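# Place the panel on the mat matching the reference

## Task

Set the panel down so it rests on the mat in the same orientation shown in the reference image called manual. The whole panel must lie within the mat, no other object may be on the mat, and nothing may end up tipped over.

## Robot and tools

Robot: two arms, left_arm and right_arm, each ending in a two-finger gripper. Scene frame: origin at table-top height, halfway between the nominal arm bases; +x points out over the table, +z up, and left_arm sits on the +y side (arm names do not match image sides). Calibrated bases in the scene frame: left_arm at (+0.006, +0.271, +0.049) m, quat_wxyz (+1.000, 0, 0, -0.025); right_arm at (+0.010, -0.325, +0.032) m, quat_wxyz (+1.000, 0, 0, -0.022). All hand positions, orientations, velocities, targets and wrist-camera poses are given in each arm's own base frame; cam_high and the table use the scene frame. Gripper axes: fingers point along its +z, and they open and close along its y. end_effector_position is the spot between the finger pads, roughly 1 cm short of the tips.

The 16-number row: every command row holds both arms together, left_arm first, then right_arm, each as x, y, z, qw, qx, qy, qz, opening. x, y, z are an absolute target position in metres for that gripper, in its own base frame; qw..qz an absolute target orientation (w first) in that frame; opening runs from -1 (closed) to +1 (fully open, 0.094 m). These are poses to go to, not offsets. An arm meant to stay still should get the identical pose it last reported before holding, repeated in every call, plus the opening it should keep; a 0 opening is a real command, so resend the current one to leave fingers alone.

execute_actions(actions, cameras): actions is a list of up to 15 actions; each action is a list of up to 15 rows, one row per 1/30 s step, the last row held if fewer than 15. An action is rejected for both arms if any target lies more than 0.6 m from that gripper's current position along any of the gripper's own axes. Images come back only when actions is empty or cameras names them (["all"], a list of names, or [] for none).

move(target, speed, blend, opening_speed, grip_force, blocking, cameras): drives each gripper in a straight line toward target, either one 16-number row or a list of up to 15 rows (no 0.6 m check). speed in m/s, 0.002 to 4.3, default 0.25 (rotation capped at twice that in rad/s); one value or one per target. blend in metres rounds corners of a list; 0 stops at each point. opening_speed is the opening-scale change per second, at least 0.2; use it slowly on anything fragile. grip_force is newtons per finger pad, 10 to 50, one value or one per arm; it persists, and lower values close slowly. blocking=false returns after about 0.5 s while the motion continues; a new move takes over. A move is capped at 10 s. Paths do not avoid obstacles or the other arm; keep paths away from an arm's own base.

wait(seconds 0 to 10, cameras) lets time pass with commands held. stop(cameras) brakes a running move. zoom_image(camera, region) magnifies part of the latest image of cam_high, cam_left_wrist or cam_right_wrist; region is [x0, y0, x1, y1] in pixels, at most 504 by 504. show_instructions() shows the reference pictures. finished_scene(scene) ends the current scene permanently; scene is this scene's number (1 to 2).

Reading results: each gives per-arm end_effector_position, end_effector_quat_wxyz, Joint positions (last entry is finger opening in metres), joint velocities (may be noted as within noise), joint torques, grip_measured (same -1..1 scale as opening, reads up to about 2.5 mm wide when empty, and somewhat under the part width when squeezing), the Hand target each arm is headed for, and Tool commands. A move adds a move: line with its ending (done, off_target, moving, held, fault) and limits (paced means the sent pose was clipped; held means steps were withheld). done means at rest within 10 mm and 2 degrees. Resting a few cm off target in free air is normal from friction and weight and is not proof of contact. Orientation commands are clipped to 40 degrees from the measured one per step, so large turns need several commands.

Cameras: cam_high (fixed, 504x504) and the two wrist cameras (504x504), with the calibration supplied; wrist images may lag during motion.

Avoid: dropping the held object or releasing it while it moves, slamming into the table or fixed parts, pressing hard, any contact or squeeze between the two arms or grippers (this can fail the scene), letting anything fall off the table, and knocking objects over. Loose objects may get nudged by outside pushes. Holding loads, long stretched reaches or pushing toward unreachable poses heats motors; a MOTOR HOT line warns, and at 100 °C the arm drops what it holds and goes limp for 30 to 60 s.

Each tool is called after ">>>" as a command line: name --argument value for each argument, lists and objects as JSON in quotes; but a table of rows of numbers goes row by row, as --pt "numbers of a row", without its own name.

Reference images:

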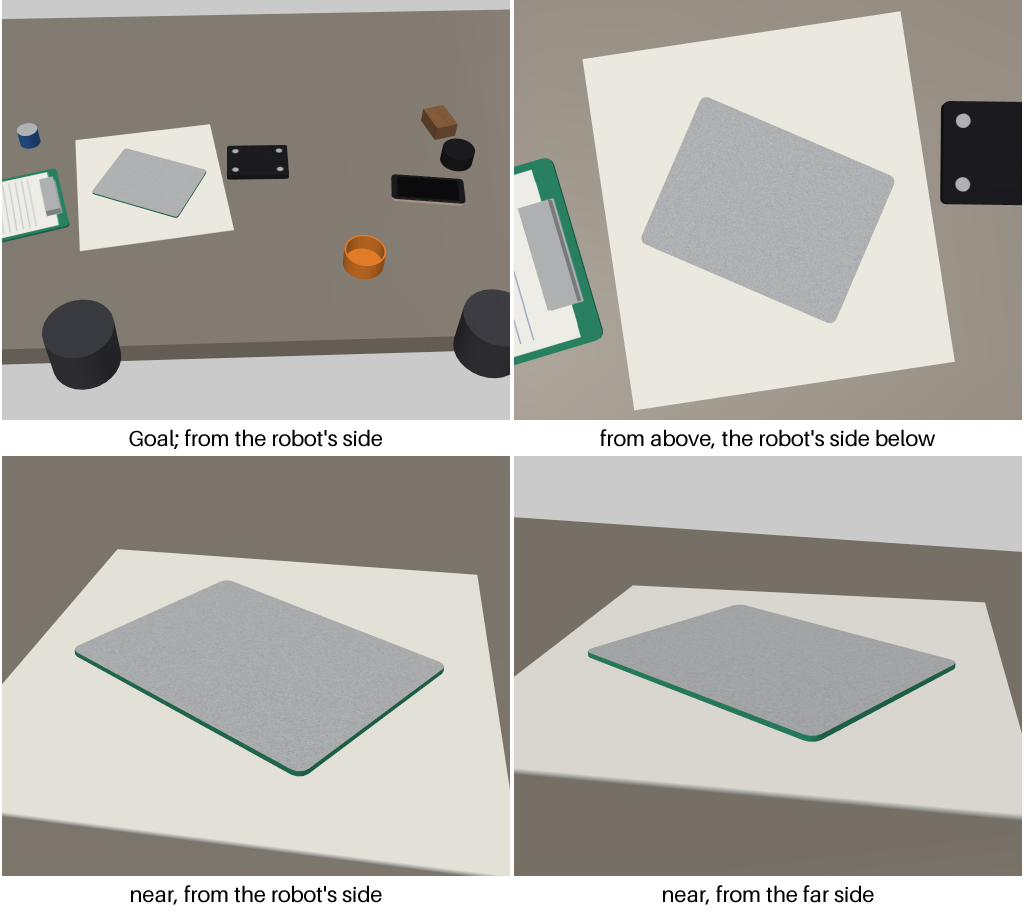

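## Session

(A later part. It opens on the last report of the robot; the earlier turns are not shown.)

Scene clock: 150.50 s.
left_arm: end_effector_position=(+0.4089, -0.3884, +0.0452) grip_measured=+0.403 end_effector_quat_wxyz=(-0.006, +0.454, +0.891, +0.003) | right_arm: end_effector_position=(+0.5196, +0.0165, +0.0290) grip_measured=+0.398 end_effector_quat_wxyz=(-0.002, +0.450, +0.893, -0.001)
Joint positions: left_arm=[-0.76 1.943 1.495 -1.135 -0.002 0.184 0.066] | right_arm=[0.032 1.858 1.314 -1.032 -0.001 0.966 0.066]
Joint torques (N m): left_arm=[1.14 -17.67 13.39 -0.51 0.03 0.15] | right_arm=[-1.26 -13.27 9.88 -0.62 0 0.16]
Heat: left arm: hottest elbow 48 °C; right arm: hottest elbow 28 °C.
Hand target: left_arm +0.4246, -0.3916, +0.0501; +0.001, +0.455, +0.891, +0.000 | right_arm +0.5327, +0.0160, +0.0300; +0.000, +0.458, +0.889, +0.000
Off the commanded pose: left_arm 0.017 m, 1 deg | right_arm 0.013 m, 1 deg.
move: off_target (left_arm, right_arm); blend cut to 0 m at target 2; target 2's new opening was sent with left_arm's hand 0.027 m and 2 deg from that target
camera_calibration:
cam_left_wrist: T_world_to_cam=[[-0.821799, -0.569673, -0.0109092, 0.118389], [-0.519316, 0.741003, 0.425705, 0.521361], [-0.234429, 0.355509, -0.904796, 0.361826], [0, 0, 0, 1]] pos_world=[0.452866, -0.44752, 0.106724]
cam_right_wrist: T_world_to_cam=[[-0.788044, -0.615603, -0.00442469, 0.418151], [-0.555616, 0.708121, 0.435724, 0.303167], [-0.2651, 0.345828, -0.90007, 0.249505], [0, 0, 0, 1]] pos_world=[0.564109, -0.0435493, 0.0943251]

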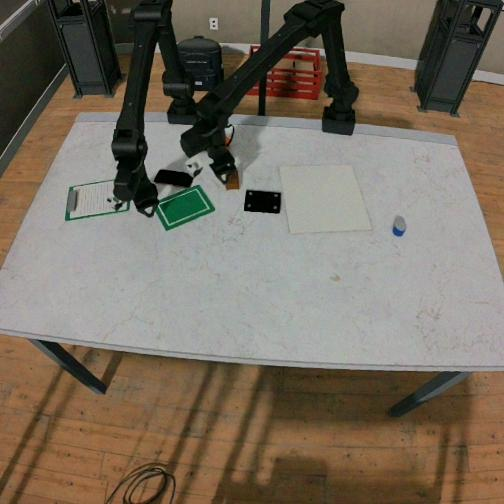

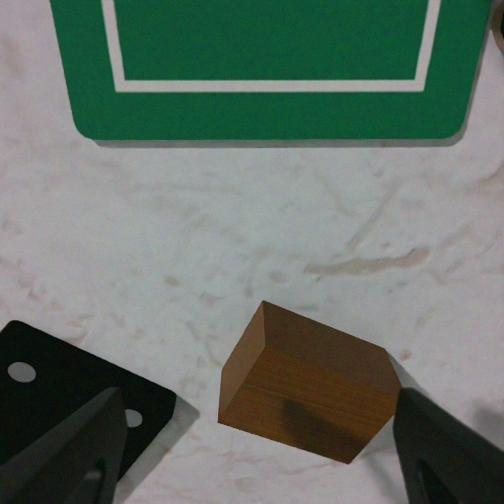

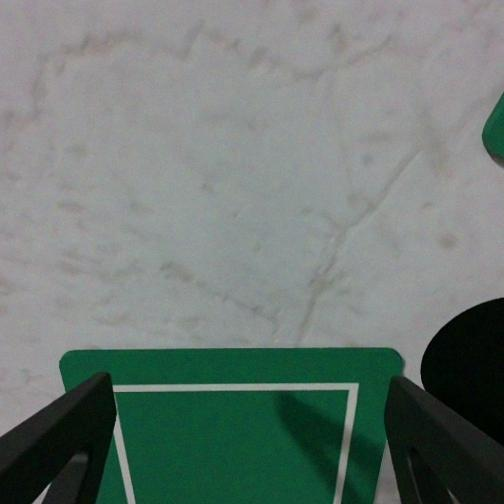

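>>> move --pt "0.433 -0.413 -0.026 0 0.455 0.8905 0 0.4 0.528 0.012 -0.030 0 0.458 0.889 0 0.4" --speed 0.12 --cameras '["cam_left_wrist", "cam_right_wrist"]'

Scene clock: 153.67 s.
left_arm: end_effector_position=(+0.4207, -0.3998, -0.0253) grip_measured=+0.402 end_effector_quat_wxyz=(-0.014, +0.455, +0.891, +0.005) | right_arm: end_effector_position=(+0.5288, +0.0168, -0.0182) grip_measured=+0.398 end_effector_quat_wxyz=(+0.005, +0.450, +0.893, +0.003)
Joint positions: left_arm=[-0.76 2.08 1.512 -1.032 -0.002 0.184 0.066] | right_arm=[0.032 1.938 1.293 -0.914 -0.001 0.966 0.066]
Joint torques (N m): left_arm=[-0.32 -18.02 12.25 0.49 0.03 -0.01] | right_arm=[-1.85 -14.51 6.12 0.47 0.02 0.04]
Heat: left arm: hottest elbow 48 °C; right arm: hottest elbow 29 °C.
Hand target: left_arm +0.4325, -0.4126, -0.0257; +0.000, +0.455, +0.890, +0.000 | right_arm +0.5278, +0.0121, -0.0297; +0.000, +0.458, +0.889, +0.000
Off the commanded pose: left_arm 0.018 m, 2 deg | right_arm 0.013 m, 1 deg.
move: off_target (left_arm, right_arm)
camera_calibration:
cam_left_wrist: T_world_to_cam=[[-0.822126, -0.569261, -0.00711234, 0.121273], [-0.513641, 0.736297, 0.4405, 0.562048], [-0.245523, 0.3658, -0.897725, 0.313855], [0, 0, 0, 1]] pos_world=[0.465451, -0.459606, 0.0350356]
cam_right_wrist: T_world_to_cam=[[-0.788108, -0.6153, -0.0170797, 0.425166], [-0.562125, 0.708139, 0.427264, 0.331951], [-0.250801, 0.346332, -0.903965, 0.201793], [0, 0, 0, 1]] pos_world=[0.572285, -0.0433505, 0.0478447]
Images, in order (width x height): cam_left_wrist 504x504, cam_right_wrist 504x504.

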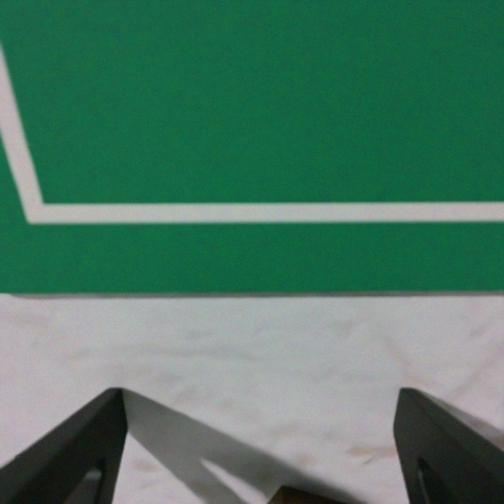

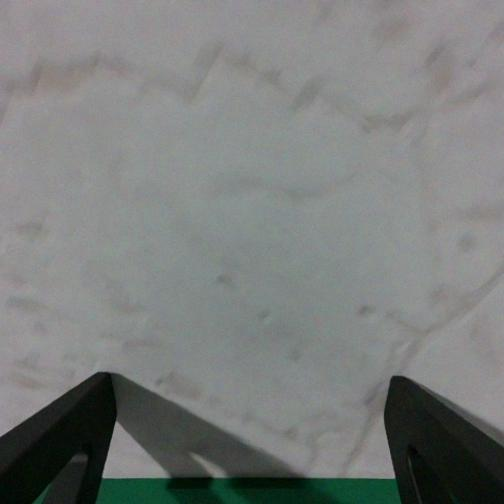

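>>> move --pt "0.450 -0.436 -0.028 0 0.455 0.8905 0 0.4 0.510 0.036 -0.034 0 0.458 0.889 0 0.4" --pt "0.4624 -0.4535 -0.030 0 0.455 0.8905 0 0.4 0.4947 0.057 -0.034 0 0.458 0.889 0 0.4" --speed '[0.08, 0.04]' --blend '[0.005, 0]' --cameras '["cam_left_wrist", "cam_right_wrist"]'

Scene clock: 156.37 s.
left_arm: end_effector_position=(+0.4422, -0.4202, -0.0246) grip_measured=+0.402 end_effector_quat_wxyz=(-0.004, +0.455, +0.891, +0.002) | right_arm: end_effector_position=(+0.5198, +0.0271, -0.0194) grip_measured=+0.398 end_effector_quat_wxyz=(+0.012, +0.454, +0.891, +0.004)
Joint positions: left_arm=[-0.76 2.134 1.611 -1.057 -0.002 0.184 0.066] | right_arm=[0.055 1.915 1.25 -0.88 0.005 0.997 0.066]
Joint torques (N m): left_arm=[-0.26 -21.25 8.7 0.24 -0.03 0] | right_arm=[-1.73 -15.03 6.37 -0.03 -0.01 -0.05]
Heat: left arm: hottest elbow 47 °C; right arm: hottest elbow 28 °C.
Hand target: left_arm +0.4420, -0.4199, -0.0246; -0.003, +0.455, +0.891, +0.002 | right_arm +0.5210, +0.0245, -0.0199; +0.012, +0.455, +0.890, +0.004
Off the commanded pose: left_arm 0.039 m, 1 deg | right_arm 0.042 m, 2 deg.
move: held (left_arm, right_arm; a check stopped the path); path passed 1 of 2 targets; limits=held
pose unreachable (left arm): on one or more control steps of this call, first in action 0 (counted from 0), this arm could not follow its commanded pose, so it was not sent that pose on those steps. It may still have moved: this result reports where it is.
cause: moving toward the commanded pose would bring a part of the arm too close to another arm (this arm's wrist (the part past joint 4) and the right arm's wrist (the part past joint 4), along the way the arms are being sent, or toward where that arm still pushes).
pose unreachable (right arm): on one or more control steps of this call, first in action 0 (counted from 0), this arm could not follow its commanded pose, so it was not sent that pose on those steps. It may still have moved: this result reports where it is.
cause: moving toward the commanded pose would bring a part of the arm too close to another arm (this arm's wrist (the part past joint 4) and the left arm's wrist (the part past joint 4), at the place that arm was heading or pushing toward when its own hold began).
camera_calibration:
cam_left_wrist: T_world_to_cam=[[-0.822008, -0.569366, -0.0111861, 0.127116], [-0.519842, 0.7422, 0.422969, 0.592614], [-0.232522, 0.353499, -0.906075, 0.316152], [0, 0, 0, 1]] pos_world=[0.486068, -0.479222, 0.0372225]
cam_right_wrist: T_world_to_cam=[[-0.792989, -0.608678, -0.0260693, 0.426718], [-0.56245, 0.714977, 0.41528, 0.319858], [-0.234133, 0.343975, -0.90932, 0.186049], [0, 0, 0, 1]] pos_world=[0.561847, -0.0329537, 0.0474719]
Images, in order (width x height): cam_left_wrist 504x504, cam_right_wrist 504x504.

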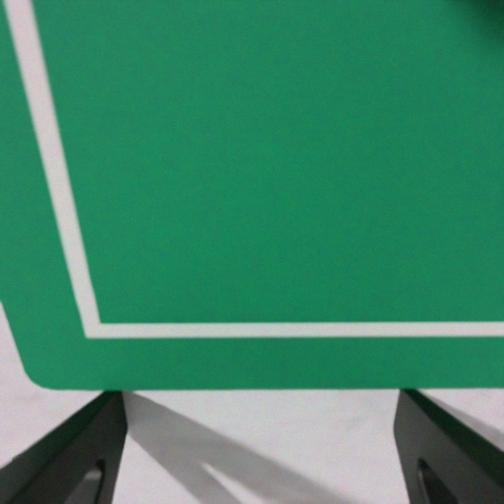

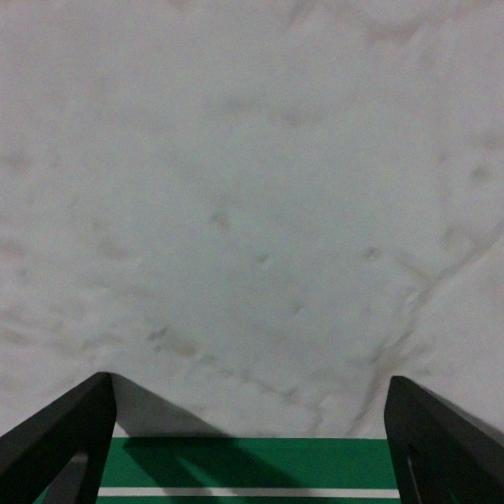

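>>> move --pt "0.440 -0.406 0.0 0.1546 0.4481 0.877 -0.079 0.4 0.530 0.009 0.0 -0.1552 0.4417 0.8802 0.0779 0.4" --pt "0.4448 -0.4137 -0.024 0.1546 0.4481 0.877 -0.079 0.4 0.5265 0.0095 -0.032 -0.1552 0.4417 0.8802 0.0779 0.4" --speed '[0.2, 0.1]' --blend '[0.005, 0]' --cameras '["cam_left_wrist", "cam_right_wrist"]'

Scene clock: 160.23 s.
left_arm: end_effector_position=(+0.4368, -0.4163, -0.0173) grip_measured=+0.402 end_effector_quat_wxyz=(+0.152, +0.448, +0.878, -0.079) | right_arm: end_effector_position=(+0.5186, +0.0125, -0.0178) grip_measured=+0.398 end_effector_quat_wxyz=(-0.157, +0.445, +0.878, +0.077)
Joint positions: left_arm=[-0.74 1.95 1.268 -0.553 0.071 0.192 0.066] | right_arm=[-0.062 2.055 1.452 -1.202 -0.264 0.845 0.066]
Joint torques (N m): left_arm=[0.91 -17.26 9.1 1.54 0.1 0.11] | right_arm=[-1.61 -13.86 7.68 0.32 -0.2 -0.2]
Heat: left arm: hottest elbow 46 °C; right arm: hottest elbow 28 °C.
Hand target: left_arm +0.4445, -0.4136, -0.0240; +0.155, +0.448, +0.877, -0.079 | right_arm +0.5260, +0.0096, -0.0318; -0.155, +0.442, +0.880, +0.078
Off the commanded pose: left_arm 0.011 m, 0 deg | right_arm 0.017 m, 1 deg.
move: off_target (left_arm, right_arm)
camera_calibration:
cam_left_wrist: T_world_to_cam=[[-0.819249, -0.573248, -0.0147641, 0.122079], [-0.572311, 0.815756, 0.0836774, 0.631458], [-0.035924, 0.0770022, -0.996384, 0.117544], [0, 0, 0, 1]] pos_world=[0.465626, -0.454185, 0.0660821]
cam_right_wrist: T_world_to_cam=[[-0.792659, -0.609566, -0.0110084, 0.416884], [-0.431962, 0.548783, 0.715713, 0.268629], [-0.430234, 0.572072, -0.698307, 0.294842], [0, 0, 0, 1]] pos_world=[0.573335, -0.0619715, 0.0182185]
Images, in order (width x height): cam_left_wrist 504x504, cam_right_wrist 504x504.

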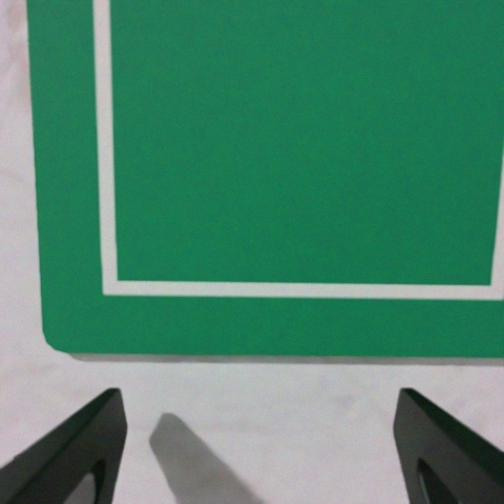

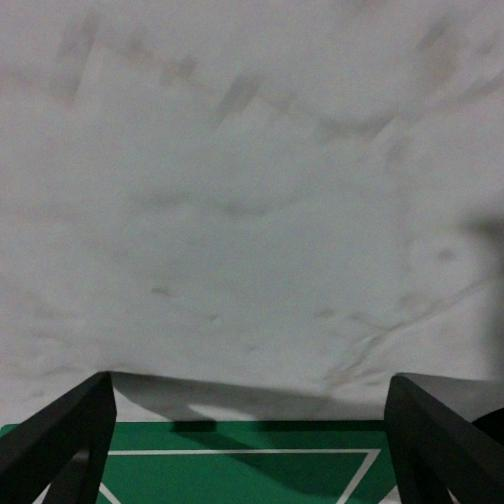

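>>> move --pt "0.4365 -0.4196 -0.033 0.1546 0.4481 0.877 -0.079 0.4 0.534 0.0156 -0.036 -0.1552 0.4417 0.8802 0.0779 0.4" --pt "0.457 -0.448 -0.034 0.1546 0.4481 0.877 -0.079 0.4 0.510 0.0476 -0.036 -0.1552 0.4417 0.8802 0.0779 0.4" --speed '[0.08, 0.05]' --blend '[0.003, 0]' --cameras '["cam_left_wrist", "cam_right_wrist"]'

Scene clock: 163.77 s.
left_arm: end_effector_position=(+0.4596, -0.4351, -0.0201) grip_measured=+0.402 end_effector_quat_wxyz=(+0.165, +0.446, +0.876, -0.079) | right_arm: end_effector_position=(+0.5211, +0.0336, -0.0187) grip_measured=+0.399 end_effector_quat_wxyz=(-0.139, +0.443, +0.882, +0.085)
Joint positions: left_arm=[-0.74 2.006 1.347 -0.55 0.063 0.19 0.066] | right_arm=[-0.024 2.035 1.422 -1.142 -0.272 0.881 0.066]
Joint torques (N m): left_arm=[-1.67 -16.38 11.73 0.5 0.03 -0.11] | right_arm=[1.26 -15.21 4.15 0.27 -0.42 0.16]
Heat: left arm: hottest elbow 45 °C; right arm: hottest elbow 28 °C.
Hand target: left_arm +0.4564, -0.4473, -0.0338; +0.155, +0.448, +0.877, -0.079 | right_arm +0.5095, +0.0470, -0.0354; -0.155, +0.442, +0.880, +0.078
Off the commanded pose: left_arm 0.019 m, 1 deg | right_arm 0.025 m, 2 deg.
move: off_target (left_arm, right_arm)
camera_calibration:
cam_left_wrist: T_world_to_cam=[[-0.81605, -0.577335, -0.0273449, 0.12637], [-0.577843, 0.813904, 0.0604748, 0.661343], [-0.0126581, 0.0651515, -0.997795, 0.101138], [0, 0, 0, 1]] pos_world=[0.486557, -0.471902, 0.064376]
cam_right_wrist: T_world_to_cam=[[-0.790524, -0.611023, -0.0415011, 0.430145], [-0.460627, 0.548553, 0.697791, 0.273382], [-0.403601, 0.570737, -0.715098, 0.269182], [0, 0, 0, 1]] pos_world=[0.57461, -0.0407681, 0.0195797]
Images, in order (width x height): cam_left_wrist 504x504, cam_right_wrist 504x504.

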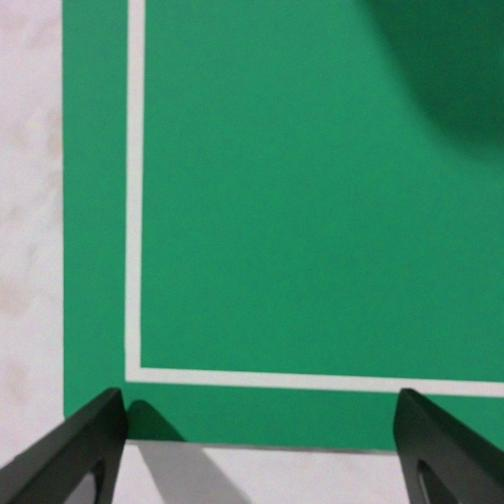

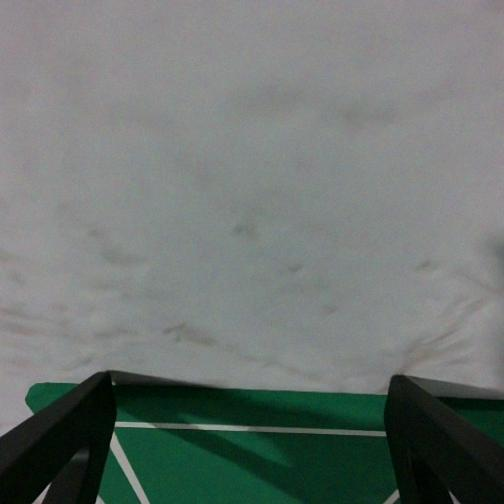

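>>> move --pt "0.424 -0.420 0.0 0.1546 0.4481 0.877 -0.079 0.4 0.520 0.035 -0.036 -0.1552 0.4417 0.8802 0.0779 0.4" --pt "0.4215 -0.4225 -0.034 0.1546 0.4481 0.877 -0.079 0.4 0.520 0.035 -0.036 -0.1552 0.4417 0.8802 0.0779 0.4" --speed '[0.12, 0.1]' --blend '[0.004, 0]' --cameras '["cam_left_wrist", "cam_right_wrist"]'

Scene clock: 167.87 s.
left_arm: end_effector_position=(+0.4278, -0.4153, -0.0234) grip_measured=+0.402 end_effector_quat_wxyz=(+0.157, +0.448, +0.877, -0.078) | right_arm: end_effector_position=(+0.5213, +0.0336, -0.0186) grip_measured=+0.399 end_effector_quat_wxyz=(-0.139, +0.443, +0.882, +0.085)
Joint positions: left_arm=[-0.752 1.942 1.231 -0.512 0.062 0.182 0.066] | right_arm=[-0.024 2.035 1.422 -1.142 -0.272 0.881 0.066]
Joint torques (N m): left_arm=[-1.55 -16.79 8.35 1.61 -0.09 -0.13] | right_arm=[-0.79 -13.33 7.25 -0.91 -0.3 -0.09]
Heat: left arm: hottest elbow 45 °C; right arm: hottest elbow 28 °C.
Hand target: left_arm +0.4213, -0.4222, -0.0337; +0.155, +0.448, +0.877, -0.079 | right_arm +0.5194, +0.0350, -0.0357; -0.155, +0.442, +0.880, +0.078
Off the commanded pose: left_arm 0.014 m, 0 deg | right_arm 0.018 m, 2 deg.
move: off_target (left_arm, right_arm)
camera_calibration:
cam_left_wrist: T_world_to_cam=[[-0.81897, -0.573414, -0.0219981, 0.114791], [-0.573299, 0.815943, 0.0746025, 0.626246], [-0.0248289, 0.0737088, -0.996971, 0.104891], [0, 0, 0, 1]] pos_world=[0.455641, -0.452889, 0.0603791]
cam_right_wrist: T_world_to_cam=[[-0.790544, -0.610978, -0.0417811, 0.430247], [-0.46084, 0.548573, 0.697635, 0.273484], [-0.40332, 0.570765, -0.715234, 0.269137], [0, 0, 0, 1]] pos_world=[0.574709, -0.0407682, 0.0196802]
Images, in order (width x height): cam_left_wrist 504x504, cam_right_wrist 504x504.

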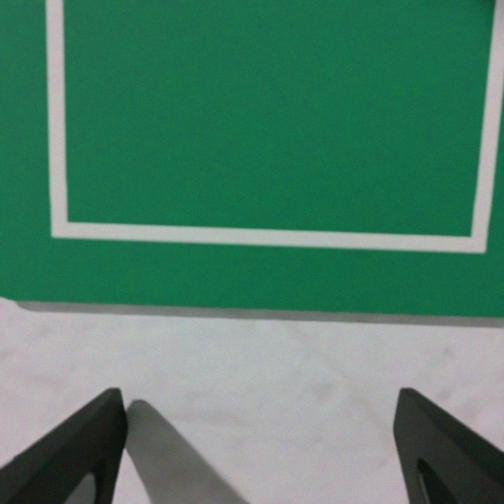

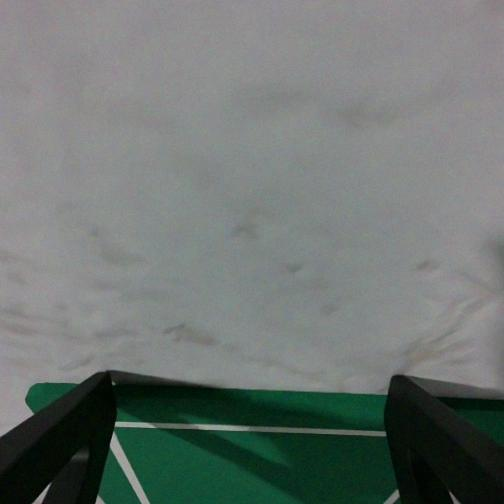

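>>> move --pt "0.4215 -0.4225 -0.036 0.1546 0.4481 0.877 -0.079 0.4 0.535 0.0145 -0.015 -0.1552 0.4417 0.8802 0.0779 0.4" --pt "0.4215 -0.4225 -0.036 0.1546 0.4481 0.877 -0.079 0.4 0.535 0.0145 -0.042 -0.1552 0.4417 0.8802 0.0779 0.4" --speed '[0.12, 0.08]' --blend '[0.003, 0]' --cameras '["cam_left_wrist", "cam_right_wrist"]'

Scene clock: 169.73 s.
left_arm: end_effector_position=(+0.4285, -0.4160, -0.0234) grip_measured=+0.402 end_effector_quat_wxyz=(+0.159, +0.448, +0.876, -0.079) | right_arm: end_effector_position=(+0.5259, +0.0209, -0.0183) grip_measured=+0.399 end_effector_quat_wxyz=(-0.153, +0.441, +0.881, +0.080)
Joint positions: left_arm=[-0.752 1.942 1.231 -0.507 0.062 0.182 0.066] | right_arm=[-0.048 2.065 1.47 -1.197 -0.269 0.851 0.066]
Joint velocities: left_arm=[0.005 -0.005 -0.007 0.002 -0.168 -0.007 0] | right_arm=[within noise]
Joint torques (N m): left_arm=[-1.61 -16.67 8.24 1.58 -0.08 -0.13] | right_arm=[-1.96 -13.04 8.08 0.44 -0.08 -0.12]
Heat: left arm: hottest elbow 44 °C; right arm: hottest elbow 28 °C.
Hand target: left_arm +0.4213, -0.4221, -0.0357; +0.155, +0.448, +0.877, -0.079 | right_arm +0.5337, +0.0145, -0.0413; -0.155, +0.442, +0.880, +0.078
Off the commanded pose: left_arm 0.016 m, 1 deg | right_arm 0.026 m, 0 deg.
move: off_target (left_arm, right_arm)
camera_calibration:
cam_left_wrist: T_world_to_cam=[[-0.8187, -0.573767, -0.0228191, 0.114744], [-0.573806, 0.815951, 0.0704997, 0.627333], [-0.0218312, 0.0708118, -0.997251, 0.102468], [0, 0, 0, 1]] pos_world=[0.456145, -0.453293, 0.0605783]
cam_right_wrist: T_world_to_cam=[[-0.787698, -0.615684, -0.0215463, 0.425142], [-0.443701, 0.542707, 0.713161, 0.273869], [-0.427389, 0.571316, -0.700669, 0.291406], [0, 0, 0, 1]] pos_world=[0.580943, -0.0533621, 0.0180273]
Images, in order (width x height): cam_left_wrist 504x504, cam_right_wrist 504x504.

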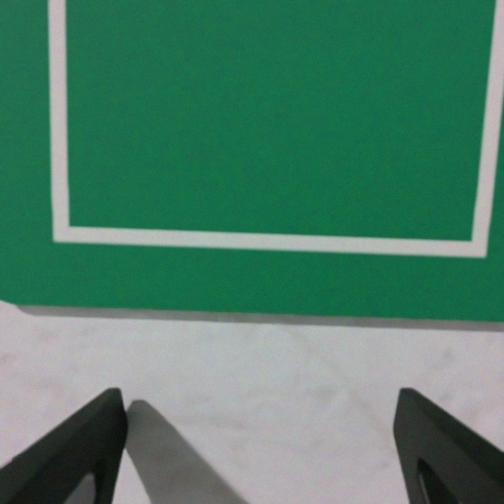

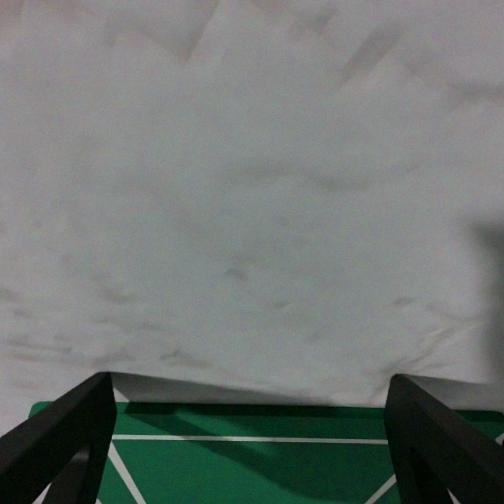

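>>> move --pt "0.4215 -0.4225 -0.038 0.1546 0.4481 0.877 -0.079 0.4 0.550 0.0 -0.01 -0.1552 0.4417 0.8802 0.0779 0.4" --pt "0.4215 -0.4225 -0.038 0.1546 0.4481 0.877 -0.079 0.4 0.543 0.004 -0.060 -0.1552 0.4417 0.8802 0.0779 0.4" --speed '[0.15, 0.1]' --blend '[0.003, 0]' --cameras '["cam_right_wrist"]'

Scene clock: 172.33 s.
left_arm: end_effector_position=(+0.4292, -0.4165, -0.0235) grip_measured=+0.402 end_effector_quat_wxyz=(+0.161, +0.448, +0.876, -0.079) | right_arm: end_effector_position=(+0.5438, +0.0044, -0.0189) grip_measured=+0.399 end_effector_quat_wxyz=(-0.145, +0.444, +0.880, +0.084)
Joint positions: left_arm=[-0.752 1.943 1.231 -0.503 0.062 0.182 0.066] | right_arm=[-0.075 2.098 1.528 -1.211 -0.266 0.832 0.066]
Joint torques (N m): left_arm=[-1.61 -16.44 8.14 1.59 -0.08 -0.13] | right_arm=[-1.14 -12.45 5.49 1.63 -0.03 -0.15]
Heat: left arm: hottest elbow 44 °C; right arm: hottest elbow 28 °C.
Hand target: left_arm +0.4213, -0.4220, -0.0376; +0.155, +0.448, +0.877, -0.079 | right_arm +0.5404, +0.0040, -0.0581; -0.155, +0.442, +0.880, +0.078
Off the commanded pose: left_arm 0.017 m, 1 deg | right_arm 0.041 m, 1 deg.
move: off_target (left_arm, right_arm)
camera_calibration:
cam_right_wrist: T_world_to_cam=[[-0.792806, -0.608528, -0.0339477, 0.431653], [-0.450352, 0.54738, 0.705378, 0.294587], [-0.41066, 0.574516, -0.708018, 0.298856], [0, 0, 0, 1]] pos_world=[0.597613, -0.0702754, 0.018454]
Images, in order (width x height): cam_right_wrist 504x504.

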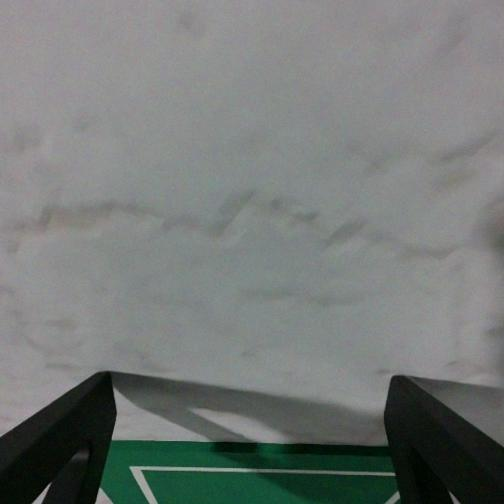

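>>> move --pt "0.4478 -0.4620 -0.045 0.1546 0.4481 0.877 -0.079 0.4 0.5055 0.0503 -0.045 -0.1552 0.4417 0.8802 0.0779 0.4" --speed 0.05 --cameras '["cam_left_wrist", "cam_right_wrist", "cam_high"]'

Scene clock: 175.33 s.
left_arm: end_effector_position=(+0.4505, -0.4451, -0.0212) grip_measured=+0.402 end_effector_quat_wxyz=(+0.167, +0.446, +0.876, -0.080) | right_arm: end_effector_position=(+0.5262, +0.0278, -0.0177) grip_measured=+0.399 end_effector_quat_wxyz=(-0.122, +0.444, +0.883, +0.089)
Joint positions: left_arm=[-0.763 2.006 1.343 -0.54 0.056 0.168 0.066] | right_arm=[-0.033 2.025 1.412 -1.11 -0.265 0.879 0.066]
Joint torques (N m): left_arm=[-2.08 -14.74 12.3 0.91 -0.07 -0.15] | right_arm=[2.2 -14.27 3.15 -0.17 -0.67 0.24]
Heat: left arm: hottest elbow 43 °C; right arm: hottest elbow 28 °C.
Hand target: left_arm +0.4465, -0.4606, -0.0443; +0.155, +0.448, +0.877, -0.079 | right_arm +0.5046, +0.0488, -0.0434; -0.155, +0.442, +0.880, +0.077
Off the commanded pose: left_arm 0.029 m, 1 deg | right_arm 0.041 m, 4 deg.
move: off_target (left_arm, right_arm)
camera_calibration:
cam_left_wrist: T_world_to_cam=[[-0.816238, -0.577077, -0.0271651, 0.113416], [-0.577627, 0.814382, 0.0559337, 0.664259], [-0.0101553, 0.0613465, -0.998065, 0.097738], [0, 0, 0, 1]] pos_world=[0.477261, -0.481506, 0.0634754]
cam_right_wrist: T_world_to_cam=[[-0.792058, -0.607098, -0.0638447, 0.430912], [-0.480946, 0.556199, 0.677741, 0.288448], [-0.375945, 0.567516, -0.732524, 0.260506], [0, 0, 0, 1]] pos_world=[0.577971, -0.0466702, 0.0228448]

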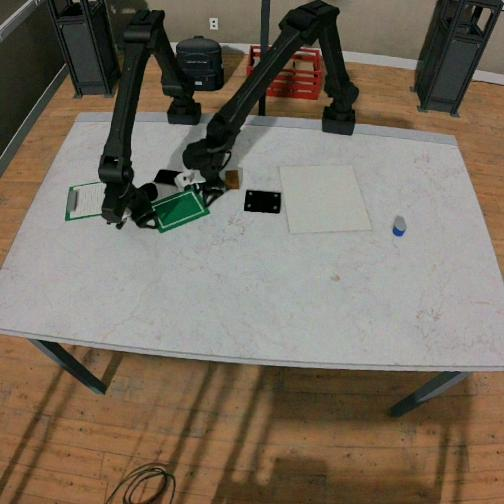

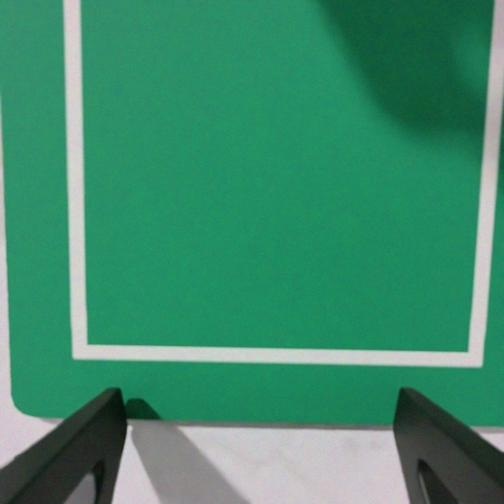

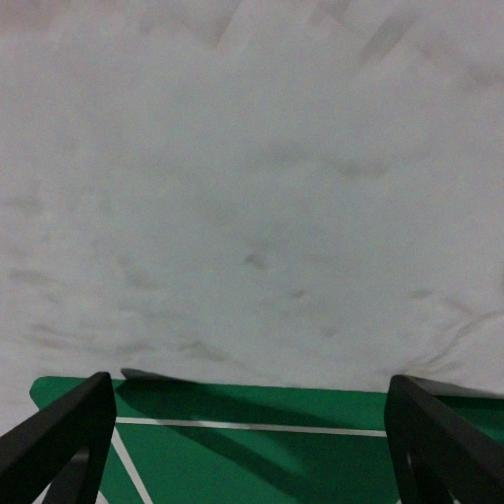

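>>> move --pt "0.430 -0.425 0.03 0.0644 -0.2903 0.9322 -0.2066 0.1 0.521 0.034 -0.040 -0.1552 0.4417 0.8802 0.0779 0.4" --pt "0.444 -0.4405 -0.004 0.0644 -0.2903 0.9322 -0.2066 0.1 0.521 0.034 -0.040 -0.1552 0.4417 0.8802 0.0779 0.4" --speed '[0.3, 0.12]' --blend '[0.01, 0]' --cameras '["cam_left_wrist", "cam_right_wrist"]'

Scene clock: 186.00 s.
left_arm: end_effector_position=(+0.4258, -0.4304, -0.0141) grip_measured=+0.103 end_effector_quat_wxyz=(+0.053, -0.281, +0.940, -0.188) | right_arm: end_effector_position=(+0.5256, +0.0280, -0.0171) grip_measured=+0.399 end_effector_quat_wxyz=(-0.130, +0.445, +0.882, +0.087)
Joint positions: left_arm=[-0.764 1.934 1.237 -0.49 0.091 -1.363 0.052] | right_arm=[-0.033 2.032 1.425 -1.131 -0.267 0.88 0.066]
Joint torques (N m): left_arm=[0.5 -17.67 11.78 1.58 -0.16 -0.11] | right_arm=[-0.79 -12.98 7.15 -1.02 -0.43 -0.11]
Heat: left arm: hottest elbow 41 °C; right arm: hottest shoulder 26 °C.
Hand target: left_arm +0.4434, -0.4399, -0.0035; +0.064, -0.290, +0.932, -0.207 | right_arm +0.5202, +0.0339, -0.0393; -0.155, +0.442, +0.880, +0.078
Off the commanded pose: left_arm 0.023 m, 3 deg | right_arm 0.024 m, 3 deg.
move: off_target (left_arm, right_arm)
camera_calibration:
cam_left_wrist: T_world_to_cam=[[0.492328, -0.786158, 0.37359, -0.539621], [-0.853984, -0.353292, 0.381963, 0.257399], [-0.168297, -0.507091, -0.845302, -0.0715589], [0, 0, 0, 1]] pos_world=[0.473443, -0.369577, 0.042791]
cam_right_wrist: T_world_to_cam=[[-0.793642, -0.606187, -0.0516667, 0.431699], [-0.468876, 0.555328, 0.686853, 0.281414], [-0.387669, 0.569341, -0.724958, 0.266776], [0, 0, 0, 1]] pos_world=[0.577983, -0.0464734, 0.022416]
Images, in order (width x height): cam_left_wrist 504x504, cam_right_wrist 504x504.

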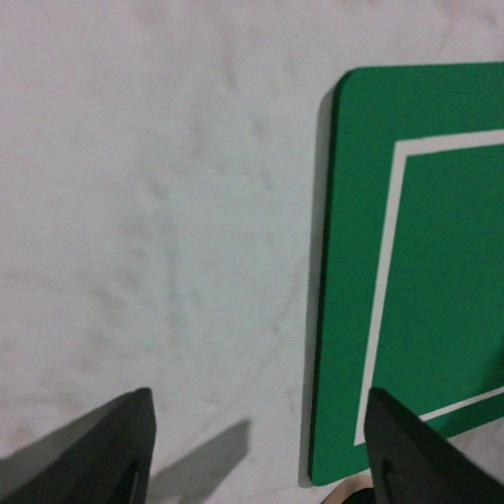

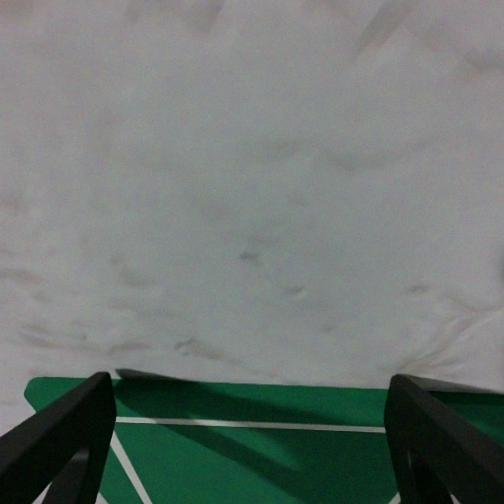

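>>> move --pt "0.4705 -0.4655 -0.020 0.0644 -0.2903 0.9322 -0.2066 0.1 0.521 0.034 -0.040 -0.1552 0.4417 0.8802 0.0779 0.4" --speed 0.06 --cameras '["cam_left_wrist", "cam_right_wrist"]'

Scene clock: 188.70 s.
left_arm: end_effector_position=(+0.4575, -0.4606, -0.0136) grip_measured=+0.103 end_effector_quat_wxyz=(+0.064, -0.279, +0.936, -0.206) | right_arm: end_effector_position=(+0.5256, +0.0280, -0.0171) grip_measured=+0.399 end_effector_quat_wxyz=(-0.130, +0.445, +0.882, +0.087)
Joint positions: left_arm=[-0.764 2.009 1.354 -0.49 0.091 -1.364 0.052] | right_arm=[-0.033 2.032 1.425 -1.131 -0.267 0.88 0.066]
Joint torques (N m): left_arm=[0.44 -17.03 12.31 0.9 -0.16 -0.1] | right_arm=[-0.56 -12.63 7.24 -1.06 -0.44 -0.08]
Heat: left arm: hottest elbow 41 °C; right arm: hottest shoulder 26 °C.
Hand target: left_arm +0.4700, -0.4651, -0.0197; +0.065, -0.290, +0.932, -0.207 | right_arm +0.5202, +0.0339, -0.0393; -0.155, +0.442, +0.880, +0.078
Off the commanded pose: left_arm 0.015 m, 1 deg | right_arm 0.024 m, 3 deg.
move: off_target (left_arm, right_arm)
camera_calibration:
cam_left_wrist: T_world_to_cam=[[0.481544, -0.774303, 0.410573, -0.568311], [-0.864747, -0.343559, 0.366305, 0.282762], [-0.142575, -0.531434, -0.835015, -0.103883], [0, 0, 0, 1]] pos_world=[0.503374, -0.398106, 0.0430124]
cam_right_wrist: T_world_to_cam=[[-0.793642, -0.606187, -0.0516667, 0.431699], [-0.468876, 0.555328, 0.686853, 0.281414], [-0.387669, 0.569341, -0.724958, 0.266776], [0, 0, 0, 1]] pos_world=[0.577983, -0.0464734, 0.022416]
Images, in order (width x height): cam_left_wrist 504x504, cam_right_wrist 504x504.

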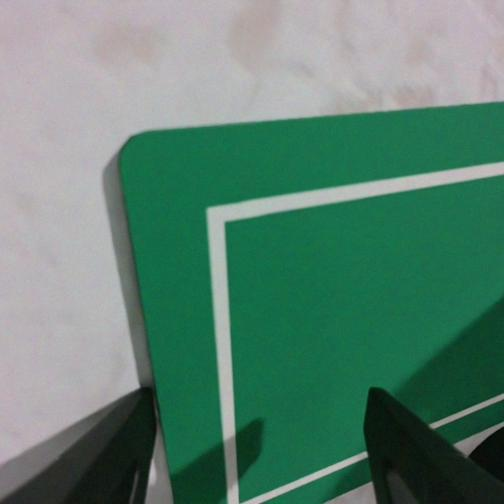

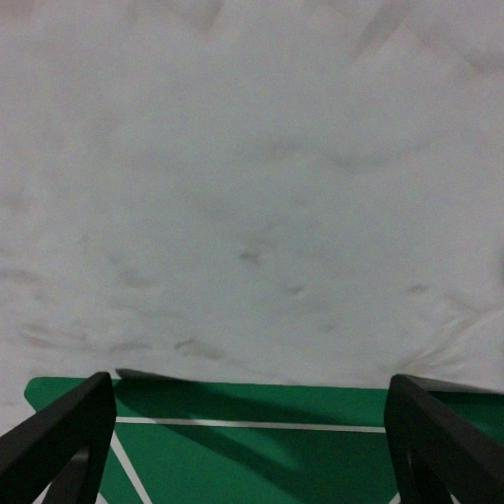

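>>> move --pt "0.4833 -0.4862 -0.020 0.0644 -0.2903 0.9322 -0.2066 0.1 0.509 0.050 -0.040 -0.1552 0.4417 0.8802 0.0779 0.4" --pt "0.4833 -0.4862 0.030 0.0644 -0.2903 0.9322 -0.2066 0.1 0.509 0.050 -0.040 -0.1552 0.4417 0.8802 0.0779 0.4" --speed '[0.06, 0.05]' --cameras '["cam_left_wrist", "cam_right_wrist"]'

Scene clock: 192.57 s.
left_arm: end_effector_position=(+0.4711, -0.4724, +0.0042) grip_measured=+0.103 end_effector_quat_wxyz=(+0.055, -0.287, +0.938, -0.188) | right_arm: end_effector_position=(+0.5255, +0.0284, -0.0171) grip_measured=+0.399 end_effector_quat_wxyz=(-0.129, +0.445, +0.882, +0.087)
Joint positions: left_arm=[-0.764 2.035 1.468 -0.619 0.086 -1.375 0.052] | right_arm=[-0.032 2.03 1.422 -1.128 -0.267 0.88 0.066]
Joint torques (N m): left_arm=[-0.38 -21.54 13.48 0.24 -0.11 -0.1] | right_arm=[2.14 -14.97 3.84 -0.03 -0.61 0.25]
Heat: left arm: hottest elbow 41 °C; right arm: hottest shoulder 26 °C.
Hand target: left_arm +0.4825, -0.4856, +0.0303; +0.064, -0.290, +0.932, -0.207 | right_arm +0.5083, +0.0488, -0.0389; -0.155, +0.442, +0.880, +0.077
Off the commanded pose: left_arm 0.032 m, 3 deg | right_arm 0.036 m, 3 deg.
move: off_target (left_arm, right_arm)
camera_calibration:
cam_left_wrist: T_world_to_cam=[[0.502815, -0.779901, 0.372734, -0.603803], [-0.849168, -0.365098, 0.381598, 0.266395], [-0.161524, -0.508387, -0.845844, -0.073432], [0, 0, 0, 1]] pos_world=[0.517954, -0.410978, 0.0612901]
cam_right_wrist: T_world_to_cam=[[-0.793431, -0.60628, -0.0537778, 0.431713], [-0.470901, 0.55547, 0.68535, 0.282167], [-0.385642, 0.569102, -0.726225, 0.265465], [0, 0, 0, 1]] pos_world=[0.577781, -0.046073, 0.0226208]
Images, in order (width x height): cam_left_wrist 504x504, cam_right_wrist 504x504.

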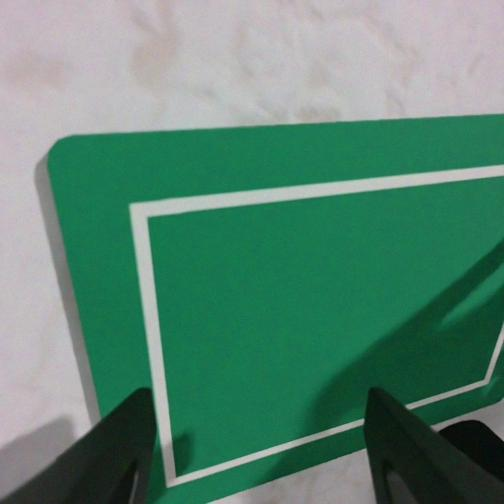

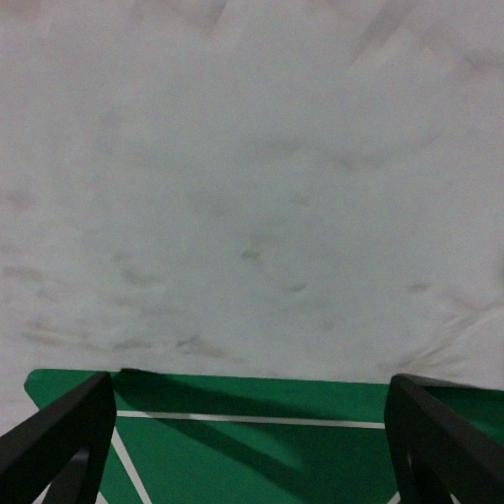

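>>> zoom_image --camera "cam_left_wrist" --region '[20, 110, 220, 310]'

>>> zoom_image --camera "cam_left_wrist" --region '[60, 340, 224, 504]'

>>> zoom_image --camera "cam_right_wrist" --region '[0, 340, 164, 504]'

Scaled by 2.520 from the camera's 504x504 image, which has a finer 720x720 frame.

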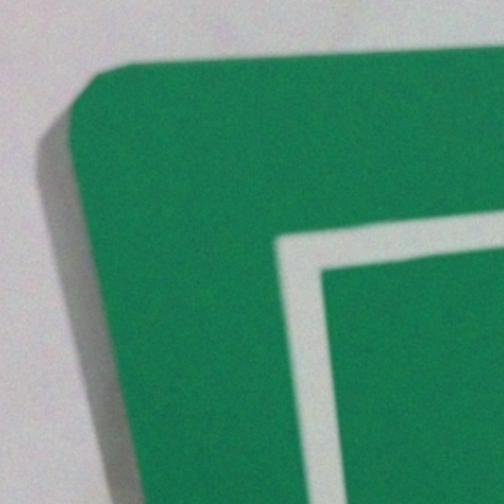

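Scaled by 3.073 from the camera's 504x504 image, which has a finer 720x720 frame.

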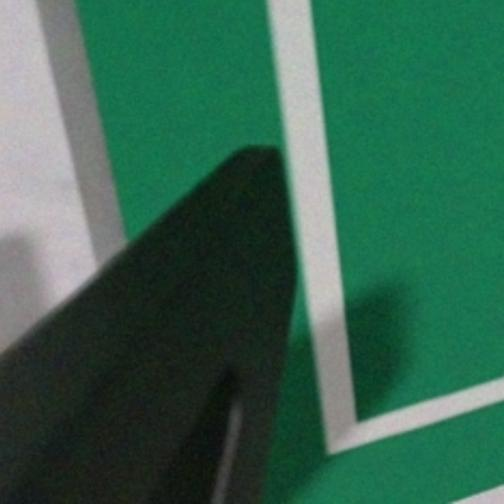

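Scaled by 3.073 from the camera's 504x504 image, which has a finer 720x720 frame.

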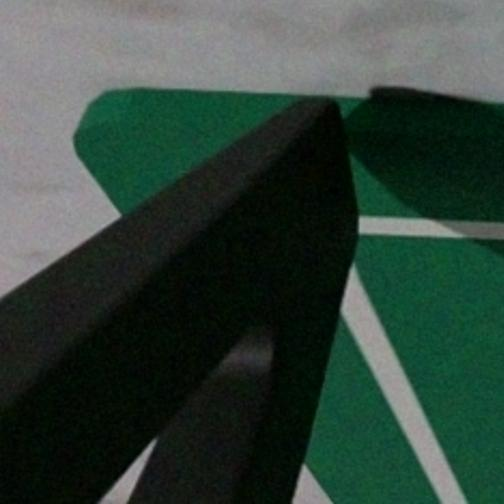

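>>> move --pt "0.435 -0.428 0.03 0.0541 0.4617 0.8849 -0.0282 0.4 0.548 -0.006 0.01 -0.054 0.4647 0.8833 0.0284 0.4" --pt "0.4313 -0.4340 -0.035 0.0541 0.4617 0.8849 -0.0282 0.4 0.540 0.006 -0.037 -0.054 0.4647 0.8833 0.0284 0.4" --speed '[0.25, 0.12]' --blend '[0.01, 0]' --cameras '["cam_left_wrist", "cam_right_wrist"]'

Scene clock: 201.67 s.
left_arm: end_effector_position=(+0.4374, -0.4257, -0.0244) grip_measured=+0.397 end_effector_quat_wxyz=(+0.056, +0.448, +0.892, -0.028) | right_arm: end_effector_position=(+0.5442, +0.0011, -0.0182) grip_measured=+0.399 end_effector_quat_wxyz=(-0.044, +0.462, +0.885, +0.035)
Joint positions: left_arm=[-0.765 2.063 1.48 -0.863 0.02 0.165 0.066] | right_arm=[-0.029 2.003 1.398 -1.015 -0.101 0.93 0.066]
Joint torques (N m): left_arm=[-1.61 -18.78 9.13 0.91 0.04 0.12] | right_arm=[-0.44 -14.92 5.67 0.5 -0.05 0.15]
Heat: left arm: hottest elbow 40 °C; right arm: hottest shoulder 26 °C.
Hand target: left_arm +0.4311, -0.4335, -0.0350; +0.054, +0.462, +0.885, -0.028 | right_arm +0.5395, +0.0059, -0.0364; -0.054, +0.465, +0.883, +0.028
Off the commanded pose: left_arm 0.015 m, 2 deg | right_arm 0.020 m, 1 deg.
move: off_target (left_arm, right_arm)
camera_calibration:
cam_left_wrist: T_world_to_cam=[[-0.814047, -0.58062, -0.0144049, 0.111604], [-0.558038, 0.775031, 0.296513, 0.621682], [-0.160997, 0.249414, -0.95492, 0.240312], [0, 0, 0, 1]] pos_world=[0.476463, -0.476961, 0.0467497]
cam_right_wrist: T_world_to_cam=[[-0.805839, -0.591346, -0.0305438, 0.437102], [-0.515225, 0.674816, 0.528362, 0.32805], [-0.291834, 0.441512, -0.848469, 0.234271], [0, 0, 0, 1]] pos_world=[0.589621, -0.066328, 0.0387935]
Images, in order (width x height): cam_left_wrist 504x504, cam_right_wrist 504x504.

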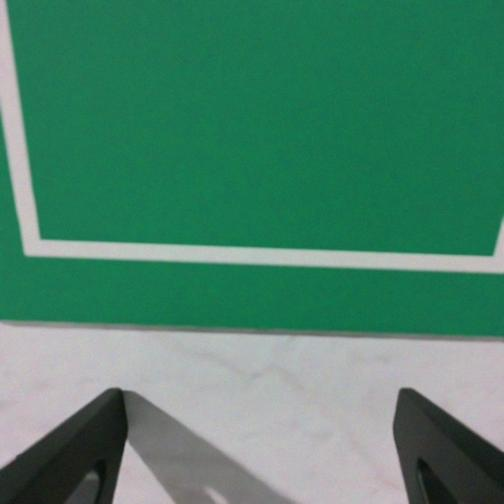

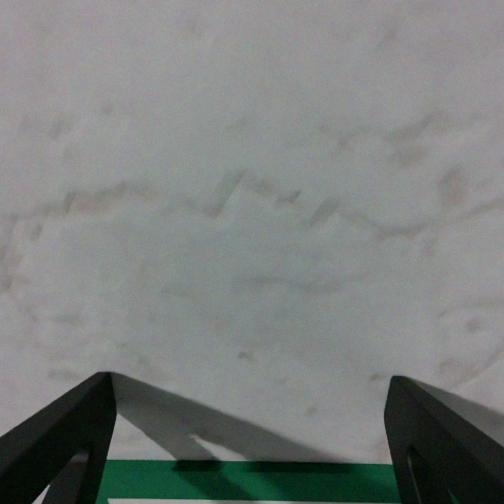

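>>> move --pt "0.445 -0.436 0.03 0.0391 -0.2973 0.9458 -0.1245 0.28 0.540 0.006 -0.037 -0.054 0.4647 0.8833 0.0284 0.4" --pt "0.467 -0.456 -0.030 0.0391 -0.2973 0.9458 -0.1245 0.28 0.540 0.006 -0.037 -0.054 0.4647 0.8833 0.0284 0.4" --speed '[0.4, 0.12]' --blend '[0.01, 0]' --cameras '["cam_left_wrist"]'

Scene clock: 212.83 s.
left_arm: end_effector_position=(+0.4554, -0.4511, -0.0176) grip_measured=+0.282 end_effector_quat_wxyz=(+0.038, -0.286, +0.949, -0.123) | right_arm: end_effector_position=(+0.5442, +0.0011, -0.0182) grip_measured=+0.399 end_effector_quat_wxyz=(-0.044, +0.462, +0.885, +0.035)
Joint positions: left_arm=[-0.765 2.061 1.477 -0.734 0.054 -1.358 0.06] | right_arm=[-0.029 2.003 1.398 -1.015 -0.101 0.93 0.066]
Joint torques (N m): left_arm=[0.32 -17.32 11.95 1.09 -0.15 -0.12] | right_arm=[-0.38 -14.56 5.59 0.51 -0.04 0.12]
Heat: left arm: hottest elbow 39 °C; right arm: hottest shoulder 26 °C.
Hand target: left_arm +0.4665, -0.4553, -0.0298; +0.039, -0.297, +0.946, -0.125 | right_arm +0.5395, +0.0059, -0.0364; -0.054, +0.465, +0.883, +0.028
Off the commanded pose: left_arm 0.018 m, 1 deg | right_arm 0.020 m, 1 deg.
move: off_target (left_arm, right_arm)
camera_calibration:
cam_left_wrist: T_world_to_cam=[[0.51851, -0.819158, 0.245208, -0.598195], [-0.825016, -0.403909, 0.395229, 0.240883], [-0.224714, -0.407231, -0.885249, -0.00990635], [0, 0, 0, 1]] pos_world=[0.506676, -0.396756, 0.0427088]
Images, in order (width x height): cam_left_wrist 504x504.

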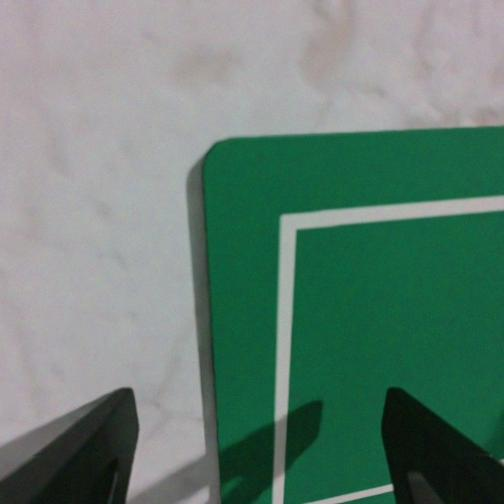

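>>> move --pt "0.4911 -0.4906 -0.036 0.0391 -0.2973 0.9458 -0.1245 0.28 0.514 0.043 -0.042 -0.054 0.4647 0.8833 0.0284 0.4" --speed 0.07 --cameras '["cam_left_wrist", "cam_right_wrist"]'

Scene clock: 214.50 s.
left_arm: end_effector_position=(+0.4770, -0.4710, -0.0175) grip_measured=+0.282 end_effector_quat_wxyz=(+0.034, -0.294, +0.948, -0.115) | right_arm: end_effector_position=(+0.5344, +0.0172, -0.0191) grip_measured=+0.399 end_effector_quat_wxyz=(-0.023, +0.467, +0.883, +0.035)
Joint positions: left_arm=[-0.765 2.134 1.611 -0.812 0.051 -1.373 0.06] | right_arm=[0.006 1.962 1.327 -0.944 -0.084 0.977 0.066]
Joint torques (N m): left_arm=[-0.79 -16.62 14.46 1.85 -0.15 -0.11] | right_arm=[2.2 -14.1 3.62 -0.12 -0.79 0.38]
Heat: left arm: hottest elbow 39 °C; right arm: hottest shoulder 26 °C.
Hand target: left_arm +0.4894, -0.4888, -0.0355; +0.039, -0.297, +0.946, -0.125 | right_arm +0.5133, +0.0413, -0.0408; -0.054, +0.465, +0.883, +0.027
Off the commanded pose: left_arm 0.030 m, 1 deg | right_arm 0.040 m, 4 deg.
move: off_target (left_arm, right_arm)
camera_calibration:
cam_left_wrist: T_world_to_cam=[[0.534226, -0.814143, 0.227539, -0.631246], [-0.813259, -0.421531, 0.40115, 0.236781], [-0.230679, -0.399353, -0.887302, -0.00658893], [0, 0, 0, 1]] pos_world=[0.528272, -0.416745, 0.0428022]
cam_right_wrist: T_world_to_cam=[[-0.811151, -0.582749, -0.0493671, 0.441012], [-0.526282, 0.690517, 0.496198, 0.317615], [-0.25507, 0.428473, -0.866805, 0.203742], [0, 0, 0, 1]] pos_world=[0.576851, -0.0496177, 0.0407755]
Images, in order (width x height): cam_left_wrist 504x504, cam_right_wrist 504x504.

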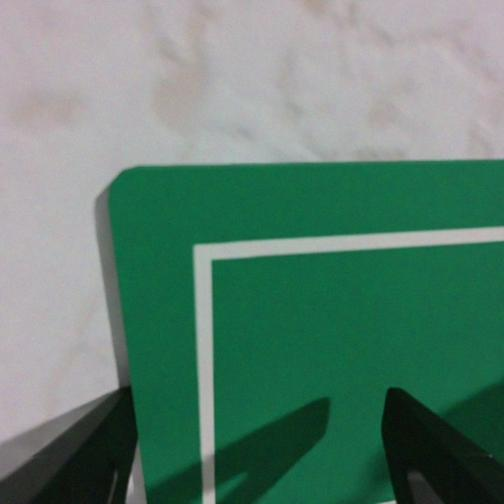

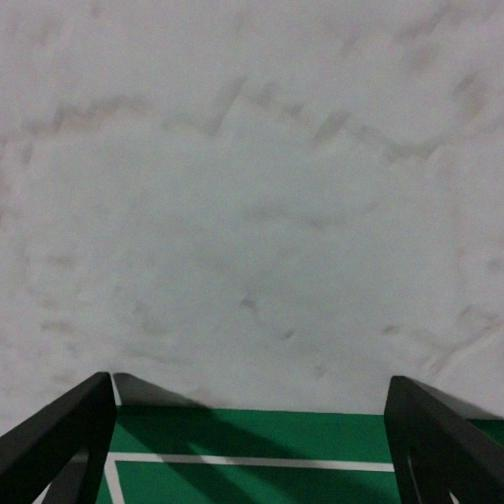

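>>> zoom_image --camera "cam_right_wrist" --region '[40, 340, 240, 504]'

>>> zoom_image --camera "cam_left_wrist" --region '[60, 340, 224, 504]'

Scaled by 2.520 from the camera's 504x504 image, which has a finer 720x720 frame.

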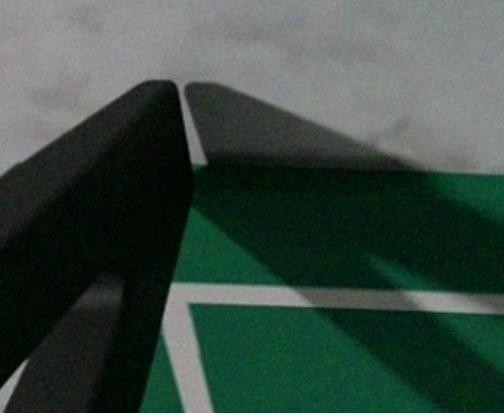

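Scaled by 3.073 from the camera's 504x504 image, which has a finer 720x720 frame.

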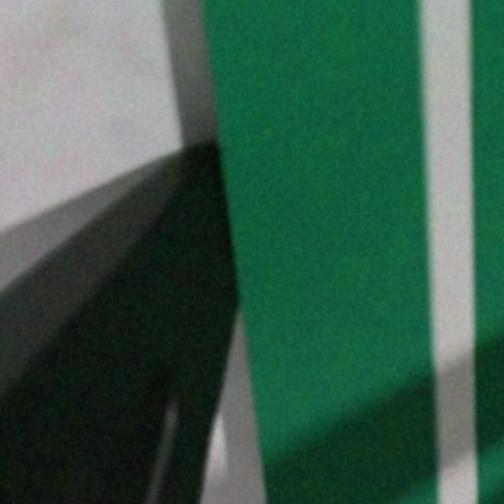

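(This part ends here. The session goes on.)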